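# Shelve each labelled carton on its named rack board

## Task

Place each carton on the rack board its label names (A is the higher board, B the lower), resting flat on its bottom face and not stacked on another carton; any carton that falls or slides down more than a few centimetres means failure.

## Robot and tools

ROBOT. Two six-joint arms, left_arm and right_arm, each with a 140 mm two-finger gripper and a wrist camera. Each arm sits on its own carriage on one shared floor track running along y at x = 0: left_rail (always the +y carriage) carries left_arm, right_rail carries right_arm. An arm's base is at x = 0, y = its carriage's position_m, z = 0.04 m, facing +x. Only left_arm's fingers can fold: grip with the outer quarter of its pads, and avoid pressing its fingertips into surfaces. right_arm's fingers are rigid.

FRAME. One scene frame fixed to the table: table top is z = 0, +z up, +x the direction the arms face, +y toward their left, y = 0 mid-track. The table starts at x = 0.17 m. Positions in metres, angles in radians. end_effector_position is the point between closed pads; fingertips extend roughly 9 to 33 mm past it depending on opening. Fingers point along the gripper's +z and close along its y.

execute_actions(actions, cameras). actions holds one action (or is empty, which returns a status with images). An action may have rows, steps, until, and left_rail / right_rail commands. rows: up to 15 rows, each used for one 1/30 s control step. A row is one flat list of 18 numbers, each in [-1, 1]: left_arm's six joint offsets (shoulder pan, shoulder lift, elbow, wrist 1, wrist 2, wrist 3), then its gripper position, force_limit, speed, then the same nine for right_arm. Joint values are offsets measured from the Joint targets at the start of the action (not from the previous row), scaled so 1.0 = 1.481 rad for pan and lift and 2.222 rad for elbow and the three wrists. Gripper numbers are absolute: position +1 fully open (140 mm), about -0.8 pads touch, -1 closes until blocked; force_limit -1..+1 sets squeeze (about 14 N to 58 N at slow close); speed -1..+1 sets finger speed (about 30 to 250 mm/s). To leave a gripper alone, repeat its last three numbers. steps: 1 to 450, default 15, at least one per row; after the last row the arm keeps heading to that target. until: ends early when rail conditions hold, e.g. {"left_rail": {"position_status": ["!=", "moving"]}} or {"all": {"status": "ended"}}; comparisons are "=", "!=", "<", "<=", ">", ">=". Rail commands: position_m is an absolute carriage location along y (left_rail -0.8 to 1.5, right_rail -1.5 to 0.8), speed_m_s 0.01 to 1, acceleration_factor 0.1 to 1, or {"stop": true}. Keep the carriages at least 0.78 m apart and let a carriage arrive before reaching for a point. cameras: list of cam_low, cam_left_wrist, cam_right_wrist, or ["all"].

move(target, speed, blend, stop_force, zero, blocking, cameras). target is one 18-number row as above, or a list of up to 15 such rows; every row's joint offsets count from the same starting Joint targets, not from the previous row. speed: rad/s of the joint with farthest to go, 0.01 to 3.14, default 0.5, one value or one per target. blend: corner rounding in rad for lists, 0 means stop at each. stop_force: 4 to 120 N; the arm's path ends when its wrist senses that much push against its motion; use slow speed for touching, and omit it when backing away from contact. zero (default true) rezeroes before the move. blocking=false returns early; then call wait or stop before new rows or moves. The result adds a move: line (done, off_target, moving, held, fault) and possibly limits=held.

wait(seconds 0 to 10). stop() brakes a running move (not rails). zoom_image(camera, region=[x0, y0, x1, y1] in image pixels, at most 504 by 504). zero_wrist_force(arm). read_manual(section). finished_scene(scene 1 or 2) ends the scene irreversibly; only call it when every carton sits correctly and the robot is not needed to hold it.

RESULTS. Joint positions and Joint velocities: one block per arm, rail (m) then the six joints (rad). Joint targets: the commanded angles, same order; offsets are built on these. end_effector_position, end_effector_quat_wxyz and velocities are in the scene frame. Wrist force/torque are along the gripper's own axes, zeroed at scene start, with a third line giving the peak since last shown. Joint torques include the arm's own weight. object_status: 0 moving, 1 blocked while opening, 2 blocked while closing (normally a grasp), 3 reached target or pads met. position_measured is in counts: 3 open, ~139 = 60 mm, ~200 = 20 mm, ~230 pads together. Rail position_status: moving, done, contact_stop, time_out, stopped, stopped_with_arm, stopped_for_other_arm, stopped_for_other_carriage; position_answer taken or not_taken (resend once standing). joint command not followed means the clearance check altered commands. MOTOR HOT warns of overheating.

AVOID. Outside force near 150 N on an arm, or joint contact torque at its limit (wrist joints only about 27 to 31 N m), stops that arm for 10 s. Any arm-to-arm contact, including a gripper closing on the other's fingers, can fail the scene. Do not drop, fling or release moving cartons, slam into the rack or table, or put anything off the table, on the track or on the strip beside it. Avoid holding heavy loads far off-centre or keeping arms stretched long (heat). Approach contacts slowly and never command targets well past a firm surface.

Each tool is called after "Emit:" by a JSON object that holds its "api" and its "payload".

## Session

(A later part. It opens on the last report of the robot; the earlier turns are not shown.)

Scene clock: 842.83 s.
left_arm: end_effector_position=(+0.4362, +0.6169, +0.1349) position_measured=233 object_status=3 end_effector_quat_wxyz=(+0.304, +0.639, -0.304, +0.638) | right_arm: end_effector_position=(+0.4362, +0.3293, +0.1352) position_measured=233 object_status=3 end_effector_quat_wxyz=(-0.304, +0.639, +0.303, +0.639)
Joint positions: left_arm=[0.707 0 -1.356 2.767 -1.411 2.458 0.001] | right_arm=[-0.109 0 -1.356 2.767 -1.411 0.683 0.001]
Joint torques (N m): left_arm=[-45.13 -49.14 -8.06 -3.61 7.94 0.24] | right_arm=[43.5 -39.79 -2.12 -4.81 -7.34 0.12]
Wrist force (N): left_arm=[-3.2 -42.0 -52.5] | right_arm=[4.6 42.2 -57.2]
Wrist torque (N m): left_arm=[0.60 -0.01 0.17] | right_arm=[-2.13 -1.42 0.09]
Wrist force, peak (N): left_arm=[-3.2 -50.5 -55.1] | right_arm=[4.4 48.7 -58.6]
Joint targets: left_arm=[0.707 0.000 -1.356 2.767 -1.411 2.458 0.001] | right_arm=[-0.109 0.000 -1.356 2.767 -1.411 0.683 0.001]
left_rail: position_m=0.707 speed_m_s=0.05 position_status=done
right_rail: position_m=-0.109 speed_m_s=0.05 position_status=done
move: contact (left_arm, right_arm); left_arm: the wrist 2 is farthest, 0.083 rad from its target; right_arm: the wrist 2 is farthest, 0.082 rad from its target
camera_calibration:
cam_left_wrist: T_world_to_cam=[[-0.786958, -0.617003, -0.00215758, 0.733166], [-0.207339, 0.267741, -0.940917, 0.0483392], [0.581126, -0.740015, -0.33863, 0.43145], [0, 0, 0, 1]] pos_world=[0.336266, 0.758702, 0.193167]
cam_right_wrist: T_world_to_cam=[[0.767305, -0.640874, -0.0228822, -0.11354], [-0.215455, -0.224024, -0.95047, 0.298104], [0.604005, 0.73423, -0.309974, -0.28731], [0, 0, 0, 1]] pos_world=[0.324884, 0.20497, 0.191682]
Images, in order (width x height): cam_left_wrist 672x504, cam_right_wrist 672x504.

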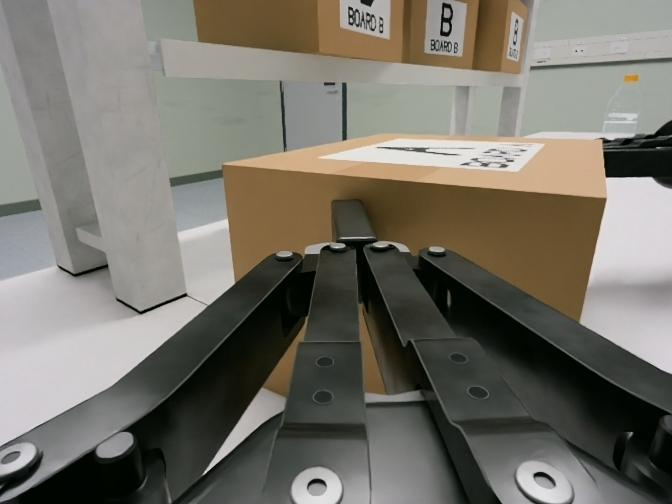

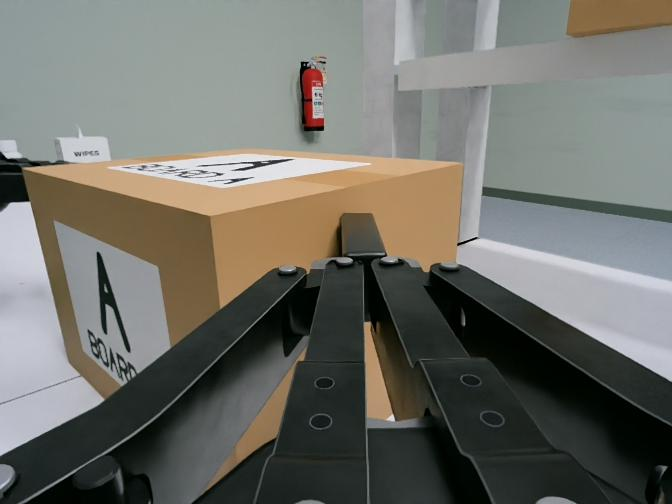

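Emit:
{"api": "move", "payload": {"target": [[0,-0.1464,-0.018,0.1156,0,0,-1,-1,0,0,-0.1464,-0.018,0.1156,0,0,-1,-1,0],[0,-0.3621,-0.059,0.3003,0,0,-1,-1,0,0,-0.3621,-0.059,0.3003,0,0,-1,-1,0],[0,-0.4845,-0.1188,0.4417,0,0,-1,-1,0,0,-0.4845,-0.1188,0.4417,0,0,-1,-1,0],[0,-0.5292,-0.174,0.5267,0,0,-1,-1,0,0,-0.5292,-0.174,0.5267,0,0,-1,-1,0],[0,-0.51,-0.3257,0.6657,0,0,-1,-1,0,0,-0.51,-0.3257,0.6657,0,0,-1,-1,0]], "speed": 0.2, "blend": [0.04,0.04,0.04,0.04,0]}}

Emit:
{"api": "execute_actions", "payload": {"actions": [{"left_rail":{"position_m":0.559},"right_rail":{"position_m":-0.257},"steps":250,"until":{"all":{"status":"ended"}}}], "cameras": ["all"]}}

Scene clock: 861.30 s.
left_arm: end_effector_position=(+0.4701, +0.6169, +0.6644) position_measured=233 object_status=3 end_effector_quat_wxyz=(+0.304, +0.639, -0.304, +0.638) | right_arm: end_effector_position=(+0.4697, +0.3294, +0.6648) position_measured=233 object_status=3 end_effector_quat_wxyz=(-0.304, +0.639, +0.304, +0.639)
Joint positions: left_arm=[0.707 0 -2.111 2.044 0.068 2.458 0.001] | right_arm=[-0.109 0 -2.112 2.044 0.068 0.683 0.001]
Joint torques (N m): left_arm=[-22.43 14.42 -69.31 -0.74 9.45 0.7] | right_arm=[18.97 7.17 -58.76 -0.37 -10.99 0.09]
Wrist force (N): left_arm=[-9.2 -41.3 -49.3] | right_arm=[-4.3 38.5 -52.4]
Wrist torque (N m): left_arm=[0.58 -0.37 0.14] | right_arm=[-2.00 -1.76 0.04]
Wrist force, peak (N): left_arm=[-10.5 -43.6 -52.4] | right_arm=[5.2 42.9 -58.0]
Joint targets: left_arm=[0.707 0.000 -2.111 2.044 0.068 2.458 0.001] | right_arm=[-0.109 0.000 -2.112 2.044 0.068 0.683 0.001]
left_rail: position_m=0.707 speed_m_s=0.05 position_status=done
right_rail: position_m=-0.109 speed_m_s=0.05 position_status=done
move: done

Scene clock: 864.97 s.
left_arm: end_effector_position=(+0.4701, +0.4689, +0.6645) position_measured=233 object_status=3 end_effector_quat_wxyz=(+0.304, +0.639, -0.304, +0.638) | right_arm: end_effector_position=(+0.4697, +0.1814, +0.6649) position_measured=233 object_status=3 end_effector_quat_wxyz=(-0.304, +0.639, +0.304, +0.639)
Joint positions: left_arm=[0.559 0 -2.111 2.044 0.068 2.458 0.001] | right_arm=[-0.257 0 -2.112 2.044 0.068 0.683 0.001]
Joint torques (N m): left_arm=[-18.97 13.52 -67.41 -0.56 10.48 0.33] | right_arm=[17.52 6.45 -56.52 -0.12 -11.94 0.36]
Wrist force (N): left_arm=[-9.6 -43.3 -51.7] | right_arm=[-4.3 40.1 -54.6]
Wrist torque (N m): left_arm=[0.55 -0.32 0.15] | right_arm=[-2.08 -1.77 0.04]
Wrist force, peak (N): left_arm=[-9.4 -43.5 -52.3] | right_arm=[-5.1 40.5 -55.4]
Joint targets: left_arm=[0.559 0.000 -2.111 2.044 0.068 2.458 0.001] | right_arm=[-0.257 0.000 -2.112 2.044 0.068 0.683 0.001]
Tool commands: left_gripper/position=-1.0 left_gripper/force_limit=-1.0 left_gripper/speed=+0.0 right_gripper/position=-1.0 right_gripper/force_limit=-1.0 right_gripper/speed=+0.0
left_rail: position_m=0.559 speed_m_s=0.05 position_status=done
right_rail: position_m=-0.257 speed_m_s=0.05 position_status=done
camera_calibration:
cam_left_wrist: T_world_to_cam=[[-0.787039, -0.616899, -0.002109, 0.669602], [-0.207336, 0.267736, -0.940919, 0.593401], [0.581017, -0.740103, -0.338624, 0.48169], [0, 0, 0, 1]] pos_world=[0.370166, 0.610702, 0.722867]
cam_right_wrist: T_world_to_cam=[[0.767305, -0.640874, -0.0228822, -0.221896], [-0.215455, -0.224024, -0.95047, 0.775609], [0.604005, 0.73423, -0.309974, -0.0346249], [0, 0, 0, 1]] pos_world=[0.358284, 0.05697, 0.721382]

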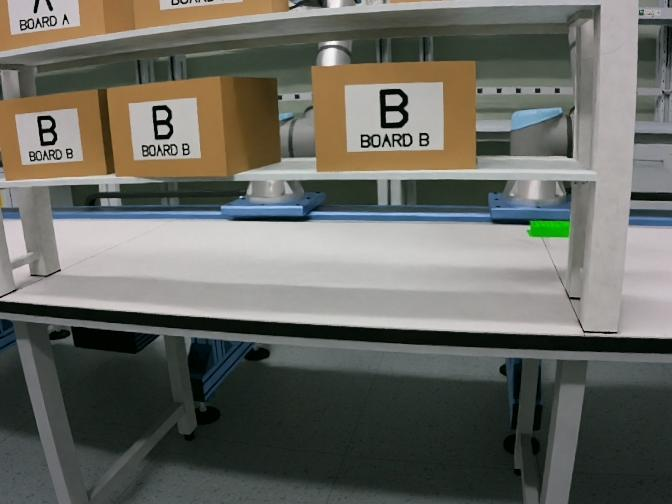

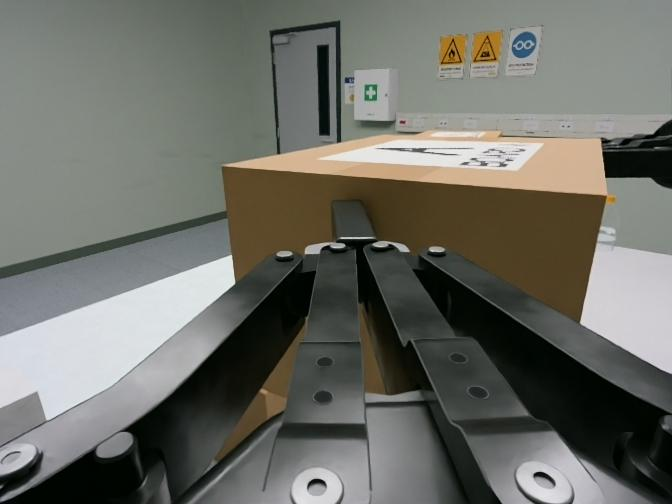

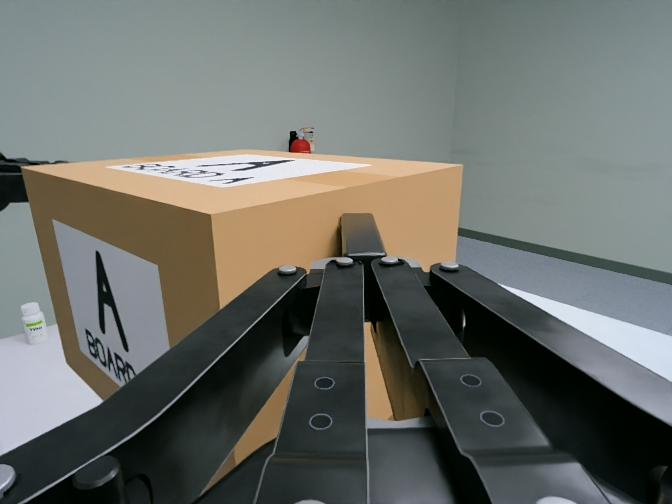

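Emit:
{"api": "move", "payload": {"target": [[0,0.1507,-0.0557,-0.0448,0,0,-1,-1,0,0,0.1507,-0.0557,-0.0448,0,0,-1,-1,0],[0,0.2878,-0.1261,-0.0657,0,0,-1,-1,0,0,0.2878,-0.1261,-0.0657,0,0,-1,-1,0],[0,0.3212,-0.1463,-0.0678,0,0,-1,-1,0,0,0.3212,-0.1463,-0.0678,0,0,-1,-1,0]], "speed": 0.12, "blend": [0.04,0.04,0], "stop_force": 25}}

Emit:
{"api": "move", "payload": {"target": [0,0.0053,0.0443,-0.0478,0,0,-1,-1,0,0,0.0053,0.0443,-0.0478,0,0,-1,-1,0], "speed": 0.05, "stop_force": 18, "cameras": ["all"]}}

Scene clock: 875.17 s.
left_arm: end_effector_position=(+0.7450, +0.4687, +0.6644) position_measured=233 object_status=3 end_effector_quat_wxyz=(+0.304, +0.639, -0.304, +0.638) | right_arm: end_effector_position=(+0.7446, +0.1814, +0.6650) position_measured=233 object_status=3 end_effector_quat_wxyz=(-0.304, +0.639, +0.303, +0.638)
Joint positions: left_arm=[0.559 0 -1.635 1.719 -0.083 2.458 0.001] | right_arm=[-0.257 0 -1.636 1.719 -0.083 0.683 0.001]
Joint torques (N m): left_arm=[-30.32 -31.91 -70.29 -7.54 11.96 -0.05] | right_arm=[28.44 -37.54 -57.35 -8.64 -14.61 0.19]
Wrist force (N): left_arm=[-9.6 -33.2 -40.0] | right_arm=[-5.0 30.2 -43.2]
Wrist torque (N m): left_arm=[0.48 -0.44 0.15] | right_arm=[-1.90 -1.75 0.09]
Wrist force, peak (N): left_arm=[-9.6 -43.5 -51.9] | right_arm=[-4.6 40.5 -55.0]
Joint targets: left_arm=[0.559 0.000 -1.635 1.719 -0.083 2.458 0.001] | right_arm=[-0.257 0.000 -1.636 1.719 -0.083 0.683 0.001]
left_rail: position_m=0.559 speed_m_s=0.05 position_status=done
right_rail: position_m=-0.257 speed_m_s=0.05 position_status=done
move: done; blend cut to 0.0247 rad at target 2

Scene clock: 878.13 s.
left_arm: end_effector_position=(+0.7427, +0.4687, +0.6147) position_measured=233 object_status=3 end_effector_quat_wxyz=(+0.304, +0.639, -0.304, +0.638) | right_arm: end_effector_position=(+0.7444, +0.1814, +0.6497) position_measured=233 object_status=3 end_effector_quat_wxyz=(-0.304, +0.639, +0.304, +0.639)
Joint positions: left_arm=[0.559 0 -1.629 1.8 -0.171 2.458 0.001] | right_arm=[-0.257 0 -1.634 1.744 -0.11 0.683 0.001]
Joint torques (N m): left_arm=[-31.31 -55.99 -57.08 1.57 12.3 0.54] | right_arm=[30.02 -52.31 -43.86 1.8 -14.91 0.45]
Wrist force (N): left_arm=[4.3 -26.5 -34.6] | right_arm=[11.0 26.6 -33.7]
Wrist torque (N m): left_arm=[0.21 0.57 -0.10] | right_arm=[-1.29 -3.63 -1.01]
Wrist force, peak (N): left_arm=[-9.5 -36.8 -44.0] | right_arm=[24.2 24.1 -45.0]
Joint targets: left_arm=[0.559 0.000 -1.629 1.800 -0.171 2.458 0.001] | right_arm=[-0.257 0.000 -1.634 1.744 -0.110 0.683 0.001]
left_rail: position_m=0.559 speed_m_s=0.05 position_status=done
right_rail: position_m=-0.257 speed_m_s=0.05 position_status=done
move: contact (left_arm, right_arm); left_arm: the wrist 1 is farthest, 0.018 rad from its target; right_arm: the wrist 1 is farthest, 0.079 rad from its target
camera_calibration:
cam_left_wrist: T_world_to_cam=[[-0.787027, -0.616914, -0.00228453, 0.884101], [-0.207144, 0.267748, -0.940958, 0.602892], [0.581102, -0.740086, -0.338515, 0.306194], [0, 0, 0, 1]] pos_world=[0.642767, 0.610602, 0.672967]
cam_right_wrist: T_world_to_cam=[[0.767276, -0.640912, -0.0227867, -0.433149], [-0.215326, -0.223986, -0.950508, 0.820217], [0.604088, 0.734208, -0.309864, -0.205477], [0, 0, 0, 1]] pos_world=[0.633085, 0.0569698, 0.706083]

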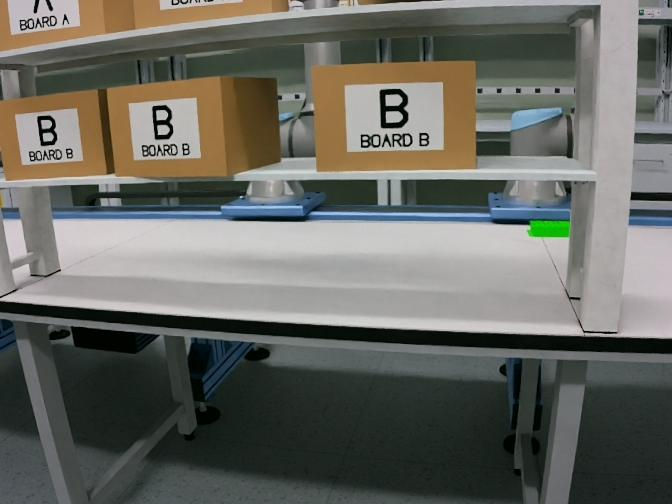

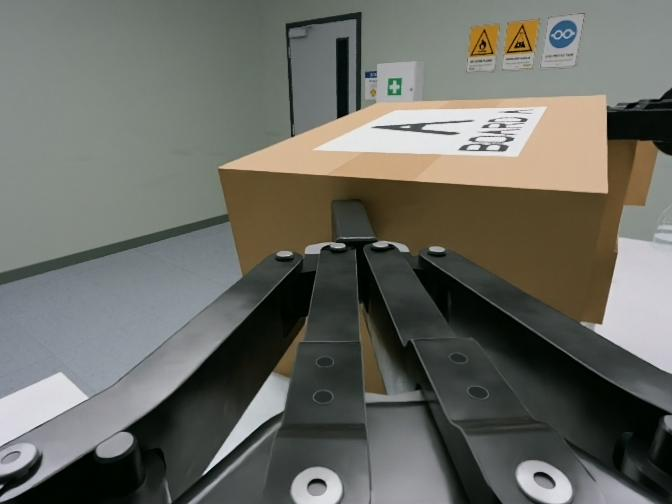

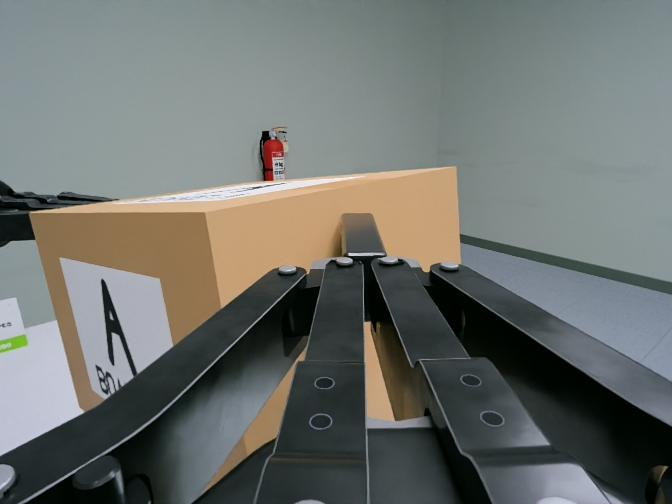

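Emit:
{"api": "move", "payload": {"target": [0,-0.004,-0.0365,0.0396,0,0,-1,-1,0,0,-0.0014,-0.0113,0.0122,0,0,-1,-1,0], "speed": 0.06}}

Emit:
{"api": "execute_actions", "payload": {"actions": [{"left_rail":{"position_m":0.597},"right_rail":{"position_m":-0.219},"steps":120,"until":{"all":{"status":"ended"}}}]}}

Emit:
{"api": "move", "payload": {"target": [0,0.0053,0.0443,-0.0478,0,0,-1,-1,0,0,0.0053,0.0443,-0.0478,0,0,-1,-1,0], "speed": 0.05, "stop_force": 18, "cameras": ["all"]}}

Scene clock: 887.17 s.
left_arm: end_effector_position=(+0.7452, +0.4687, +0.6635) position_measured=233 object_status=3 end_effector_quat_wxyz=(+0.304, +0.639, -0.304, +0.638) | right_arm: end_effector_position=(+0.7446, +0.1814, +0.6651) position_measured=233 object_status=3 end_effector_quat_wxyz=(-0.304, +0.639, +0.304, +0.639)
Joint positions: left_arm=[0.559 0 -1.635 1.72 -0.084 2.458 0.001] | right_arm=[-0.257 0 -1.636 1.719 -0.083 0.683 0.001]
Joint torques (N m): left_arm=[-34.92 -72.55 -69.95 -0.45 12.08 0.31] | right_arm=[30.67 -62.32 -57.5 -0.09 -14.78 0.48]
Wrist force (N): left_arm=[-10.4 -35.1 -42.2] | right_arm=[-4.8 32.0 -45.5]
Wrist torque (N m): left_arm=[0.49 -0.36 0.17] | right_arm=[-1.96 -1.73 0.06]
Wrist force, peak (N): left_arm=[-9.6 -35.4 -42.6] | right_arm=[-4.7 32.2 -45.8]
Joint targets: left_arm=[0.559 0.000 -1.635 1.719 -0.083 2.458 0.001] | right_arm=[-0.257 0.000 -1.636 1.719 -0.083 0.683 0.001]
left_rail: position_m=0.559 speed_m_s=0.05 position_status=done
right_rail: position_m=-0.257 speed_m_s=0.05 position_status=done
move: done

Scene clock: 888.63 s.
left_arm: end_effector_position=(+0.7452, +0.5067, +0.6636) position_measured=233 object_status=3 end_effector_quat_wxyz=(+0.304, +0.639, -0.304, +0.638) | right_arm: end_effector_position=(+0.7446, +0.2194, +0.6651) position_measured=233 object_status=3 end_effector_quat_wxyz=(-0.304, +0.639, +0.304, +0.639)
Joint positions: left_arm=[0.597 0 -1.635 1.719 -0.083 2.458 0.001] | right_arm=[-0.219 0 -1.636 1.719 -0.083 0.683 0.001]
Joint torques (N m): left_arm=[-35.35 -71.13 -68.44 -0.4 12.36 0.42] | right_arm=[31.64 -62.38 -57.06 0.06 -14.87 0.5]
Wrist force (N): left_arm=[-9.7 -35.5 -42.3] | right_arm=[-4.1 32.1 -45.1]
Wrist torque (N m): left_arm=[0.42 -0.32 0.15] | right_arm=[-1.87 -1.73 0.07]
Wrist force, peak (N): left_arm=[-9.9 -35.7 -42.4] | right_arm=[-4.6 32.1 -45.7]
Joint targets: left_arm=[0.597 0.000 -1.635 1.719 -0.083 2.458 0.001] | right_arm=[-0.219 0.000 -1.636 1.719 -0.083 0.683 0.001]
Tool commands: left_gripper/position=-1.0 left_gripper/force_limit=-1.0 left_gripper/speed=+0.0 right_gripper/position=-1.0 right_gripper/force_limit=-1.0 right_gripper/speed=+0.0
left_rail: position_m=0.597 speed_m_s=0.05 position_status=done
right_rail: position_m=-0.219 speed_m_s=0.05 position_status=done

Scene clock: 891.60 s.
left_arm: end_effector_position=(+0.7431, +0.5067, +0.6168) position_measured=233 object_status=3 end_effector_quat_wxyz=(+0.304, +0.639, -0.304, +0.638) | right_arm: end_effector_position=(+0.7425, +0.2194, +0.6183) position_measured=233 object_status=3 end_effector_quat_wxyz=(-0.304, +0.638, +0.304, +0.639)
Joint positions: left_arm=[0.597 0 -1.628 1.796 -0.167 2.458 0.001] | right_arm=[-0.219 0 -1.63 1.796 -0.166 0.683 0.001]
Joint torques (N m): left_arm=[-34.19 -51.47 -58.87 1.73 12.15 0.29] | right_arm=[30.77 -52.61 -47.33 2.03 -14.85 0.65]
Wrist force (N): left_arm=[1.7 -33.3 -37.2] | right_arm=[8.4 33.1 -46.6]
Wrist torque (N m): left_arm=[0.40 0.18 0.13] | right_arm=[-2.04 -1.37 0.10]
Wrist force, peak (N): left_arm=[15.5 -32.8 -47.8] | right_arm=[21.1 28.6 -53.0]
Joint targets: left_arm=[0.597 0.000 -1.629 1.796 -0.167 2.458 0.001] | right_arm=[-0.219 0.000 -1.630 1.796 -0.166 0.683 0.001]
left_rail: position_m=0.597 speed_m_s=0.05 position_status=done
right_rail: position_m=-0.219 speed_m_s=0.05 position_status=done
move: contact (left_arm, right_arm); left_arm: the wrist 1 is farthest, 0.023 rad from its target; right_arm: the wrist 1 is farthest, 0.023 rad from its target
camera_calibration:
cam_left_wrist: T_world_to_cam=[[-0.787048, -0.61689, -0.00168519, 0.907456], [-0.207837, 0.267735, -0.940809, 0.595223], [0.580827, -0.740111, -0.338932, 0.335306], [0, 0, 0, 1]] pos_world=[0.643165, 0.648602, 0.675166]
cam_right_wrist: T_world_to_cam=[[0.767329, -0.640857, -0.0225671, -0.408239], [-0.215031, -0.223994, -0.950573, 0.798334], [0.604126, 0.734254, -0.309681, -0.242111], [0, 0, 0, 1]] pos_world=[0.631185, 0.0949701, 0.674684]

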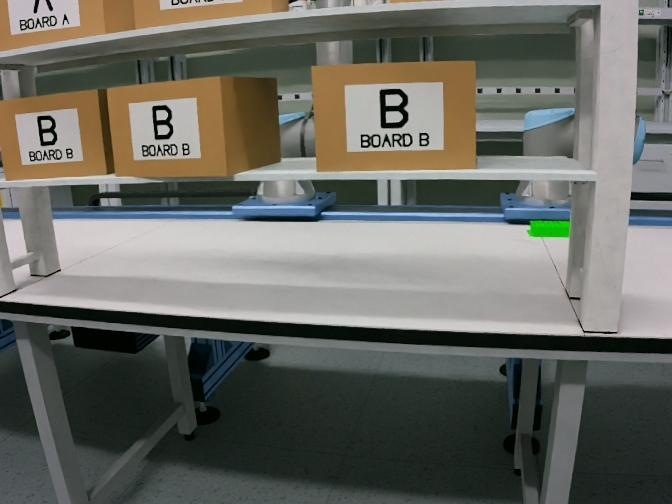

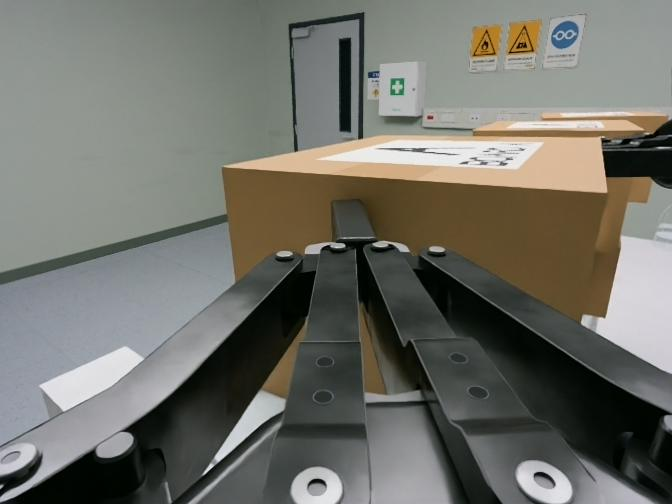

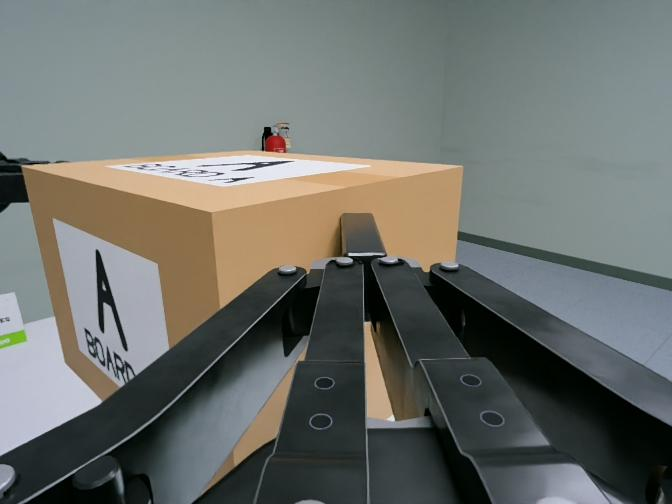

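Emit:
{"api": "execute_actions", "payload": {"actions": [{"left_rail":{"position_m":0.627},"right_rail":{"position_m":-0.234},"steps":90,"until":{"all":{"status":"ended"}}}]}}

Emit:
{"api": "move", "payload": {"target": [0,-0.2702,0.0972,0.0786,0,0,-1,-1,0,0,-0.2702,0.0972,0.0786,0,0,-1,-1,0], "speed": 0.25}}

Emit:
{"api": "execute_actions", "payload": {"actions": [{"left_rail":{"position_m":0.85},"right_rail":{"position_m":-0.085},"steps":250,"until":{"all":{"status":"ended"}}}]}}

Emit:
{"api": "move", "payload": {"target": [0,0,0,0,0,0,-1,-1,0,0,0.1854,-0.0582,-0.0608,0,0,-1,-1,0], "speed": 0.15, "stop_force": 30, "cameras": ["all"]}}

Scene clock: 903.90 s.
left_arm: end_effector_position=(+0.7430, +0.5367, +0.6169) position_measured=233 object_status=3 end_effector_quat_wxyz=(+0.304, +0.639, -0.304, +0.638) | right_arm: end_effector_position=(+0.7425, +0.2044, +0.6183) position_measured=233 object_status=3 end_effector_quat_wxyz=(-0.304, +0.639, +0.304, +0.639)
Joint positions: left_arm=[0.627 0 -1.629 1.796 -0.167 2.458 0.001] | right_arm=[-0.234 0 -1.63 1.796 -0.166 0.683 0.001]
Joint torques (N m): left_arm=[9.76 -53.98 -48.79 -3.33 -1.95 0.44] | right_arm=[-13.83 -52.06 -47.28 -3.65 3.09 0.28]
Wrist force (N): left_arm=[-0.6 0.2 0.4] | right_arm=[7.3 -2.2 -2.9]
Wrist torque (N m): left_arm=[-0.25 -0.03 0.18] | right_arm=[-0.72 -2.10 0.06]
Wrist force, peak (N): left_arm=[2.4 -33.6 -37.4] | right_arm=[8.4 33.7 -47.0]
Joint targets: left_arm=[0.627 0.000 -1.629 1.796 -0.167 2.458 0.001] | right_arm=[-0.234 0.000 -1.630 1.796 -0.166 0.683 0.001]
Tool commands: left_gripper/position=-1.0 left_gripper/force_limit=-1.0 left_gripper/speed=+0.0 right_gripper/position=-1.0 right_gripper/force_limit=-1.0 right_gripper/speed=+0.0
left_rail: position_m=0.627 speed_m_s=0.05 position_status=done
right_rail: position_m=-0.234 speed_m_s=0.05 position_status=done

Scene clock: 906.03 s.
left_arm: end_effector_position=(+0.5167, +0.5368, +0.6617) position_measured=233 object_status=3 end_effector_quat_wxyz=(+0.302, +0.636, -0.305, +0.641) | right_arm: end_effector_position=(+0.5160, +0.2044, +0.6628) position_measured=233 object_status=3 end_effector_quat_wxyz=(-0.302, +0.635, +0.305, +0.642)
Joint positions: left_arm=[0.627 0 -2.029 2.012 0.008 2.458 0.001] | right_arm=[-0.234 0 -2.03 2.011 0.008 0.683 0.001]
Joint torques (N m): left_arm=[10.24 -28.3 -39.59 1.31 -1.65 -0.11] | right_arm=[1.32 -21.34 -35.25 1.42 3.28 0.36]
Wrist force (N): left_arm=[-0.6 0.1 0.1] | right_arm=[7.5 -1.8 -3.2]
Wrist torque (N m): left_arm=[-0.28 -0.02 0.19] | right_arm=[-0.60 -2.09 0.06]
Wrist force, peak (N): left_arm=[-1.0 -1.4 1.4] | right_arm=[7.4 -3.3 -4.1]
Joint targets: left_arm=[0.627 0.000 -2.029 2.012 0.008 2.458 0.001] | right_arm=[-0.234 0.000 -2.030 2.012 0.008 0.683 0.001]
left_rail: position_m=0.627 speed_m_s=0.05 position_status=done
right_rail: position_m=-0.234 speed_m_s=0.05 position_status=done
move: done

Scene clock: 911.20 s.
left_arm: end_effector_position=(+0.5166, +0.7598, +0.6617) position_measured=233 object_status=3 end_effector_quat_wxyz=(+0.302, +0.636, -0.305, +0.641) | right_arm: end_effector_position=(+0.5159, +0.3534, +0.6628) position_measured=233 object_status=3 end_effector_quat_wxyz=(-0.302, +0.635, +0.305, +0.642)
Joint positions: left_arm=[0.85 0 -2.029 2.012 0.008 2.458 0.001] | right_arm=[-0.085 0 -2.03 2.012 0.008 0.683 0.001]
Joint torques (N m): left_arm=[12.15 -27.41 -43.07 0.93 -1.67 0.12] | right_arm=[9.07 -18.36 -37.4 1.25 3.12 0.35]
Wrist force (N): left_arm=[-0.9 0.2 0.2] | right_arm=[7.2 -2.1 -3.4]
Wrist torque (N m): left_arm=[-0.26 0.06 0.18] | right_arm=[-0.67 -2.01 0.06]
Wrist force, peak (N): left_arm=[-1.1 0.2 0.5] | right_arm=[7.6 -2.0 -3.4]
Joint targets: left_arm=[0.850 0.000 -2.029 2.012 0.008 2.458 0.001] | right_arm=[-0.085 0.000 -2.030 2.012 0.008 0.683 0.001]
Tool commands: left_gripper/position=-1.0 left_gripper/force_limit=-1.0 left_gripper/speed=+0.0 right_gripper/position=-1.0 right_gripper/force_limit=-1.0 right_gripper/speed=+0.0
left_rail: position_m=0.850 speed_m_s=0.05 position_status=done
right_rail: position_m=-0.085 speed_m_s=0.05 position_status=done

Scene clock: 914.10 s.
left_arm: end_effector_position=(+0.5166, +0.7598, +0.6617) position_measured=233 object_status=3 end_effector_quat_wxyz=(+0.302, +0.636, -0.305, +0.641) | right_arm: end_effector_position=(+0.6693, +0.3534, +0.6309) position_measured=233 object_status=3 end_effector_quat_wxyz=(-0.304, +0.639, +0.303, +0.638)
Joint positions: left_arm=[0.85 0 -2.029 2.012 0.008 2.458 0.001] | right_arm=[-0.085 0 -1.756 1.882 -0.127 0.683 0.001]
Joint torques (N m): left_arm=[12.19 -29.28 -44.99 0.8 -1.59 0.02] | right_arm=[-8.01 -12.18 -48.59 -5.65 2.75 0.58]
Wrist force (N): left_arm=[-0.7 0.1 0.1] | right_arm=[11.3 -6.3 -6.1]
Wrist torque (N m): left_arm=[-0.28 0.02 0.19] | right_arm=[-0.46 -1.95 0.09]
Wrist force, peak (N): left_arm=[-1.2 0.3 0.1] | right_arm=[13.3 -12.6 -8.3]
Joint targets: left_arm=[0.850 0.000 -2.029 2.012 0.008 2.458 0.001] | right_arm=[-0.085 0.000 -1.756 1.882 -0.127 0.683 0.001]
left_rail: position_m=0.850 speed_m_s=0.05 position_status=done
right_rail: position_m=-0.085 speed_m_s=0.05 position_status=done
move: done
camera_calibration:
cam_left_wrist: T_world_to_cam=[[-0.787008, -0.616873, -0.00930431, 0.890468], [-0.198696, 0.267717, -0.942787, 0.519228], [0.584071, -0.740132, -0.333266, 0.663939], [0, 0, 0, 1]] pos_world=[0.416187, 0.901702, 0.719075]
cam_right_wrist: T_world_to_cam=[[0.767334, -0.640836, -0.0229777, -0.265636], [-0.215584, -0.224061, -0.950432, 0.82481], [0.603922, 0.734252, -0.310084, -0.291986], [0, 0, 0, 1]] pos_world=[0.557984, 0.22897, 0.687282]

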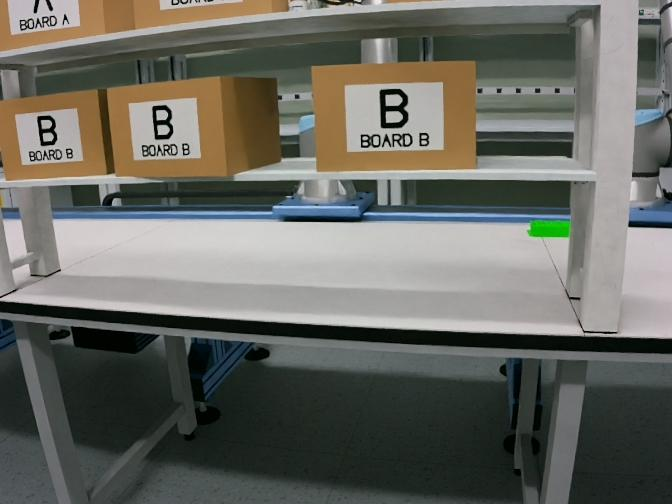

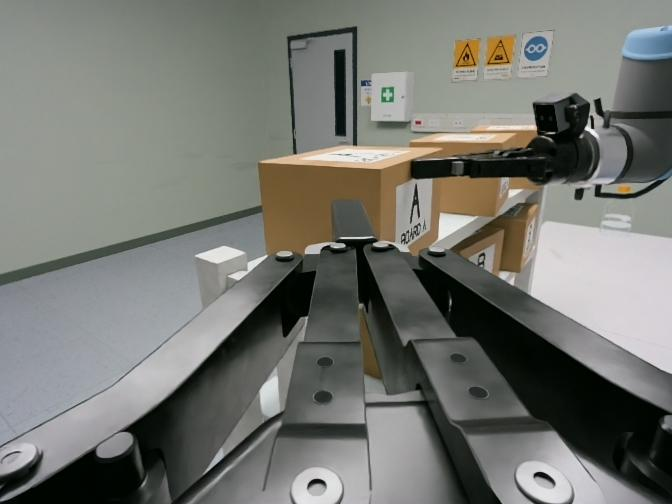

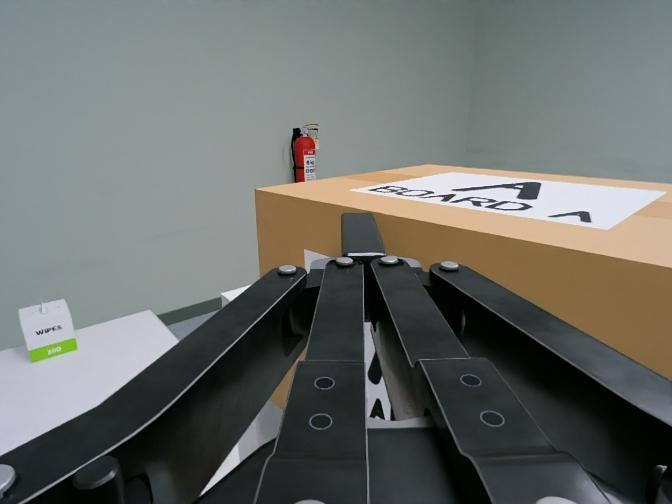

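All flat. Retract and finish.

Emit:
{"api": "move", "payload": {"target": [0,0,0,0,0,0,-1,-1,0,0,-0.185,0.058,0.0608,0,0,-1,-1,0], "speed": 0.4}}

Emit:
{"api": "finished_scene", "payload": {"scene": 2}}

Scene clock: 919.07 s.
left_arm: end_effector_position=(+0.5166, +0.7598, +0.6617) position_measured=233 object_status=3 end_effector_quat_wxyz=(+0.302, +0.636, -0.305, +0.641) | right_arm: end_effector_position=(+0.5164, +0.3534, +0.6629) position_measured=233 object_status=3 end_effector_quat_wxyz=(-0.302, +0.635, +0.305, +0.642)
Joint positions: left_arm=[0.85 0 -2.029 2.012 0.008 2.458 0.001] | right_arm=[-0.085 0 -2.029 2.011 0.008 0.683 0.001]
Joint torques (N m): left_arm=[9.58 -28.37 -50.85 0.56 -1.7 0.16] | right_arm=[7.55 -22.16 -34.1 1.27 1.94 0.57]
Wrist force (N): left_arm=[-1.0 0.2 0.1] | right_arm=[5.9 -1.3 -3.3]
Wrist torque (N m): left_arm=[-0.25 0.05 0.19] | right_arm=[-0.50 -1.75 0.06]
Wrist force, peak (N): left_arm=[-1.3 0.3 0.3] | right_arm=[11.2 -6.7 -6.6]
Joint targets: left_arm=[0.850 0.000 -2.029 2.012 0.008 2.458 0.001] | right_arm=[-0.085 0.000 -2.030 2.011 0.008 0.683 0.001]
left_rail: position_m=0.850 speed_m_s=0.05 position_status=done
right_rail: position_m=-0.085 speed_m_s=0.05 position_status=done
move: done

The scene is finished: the task was done.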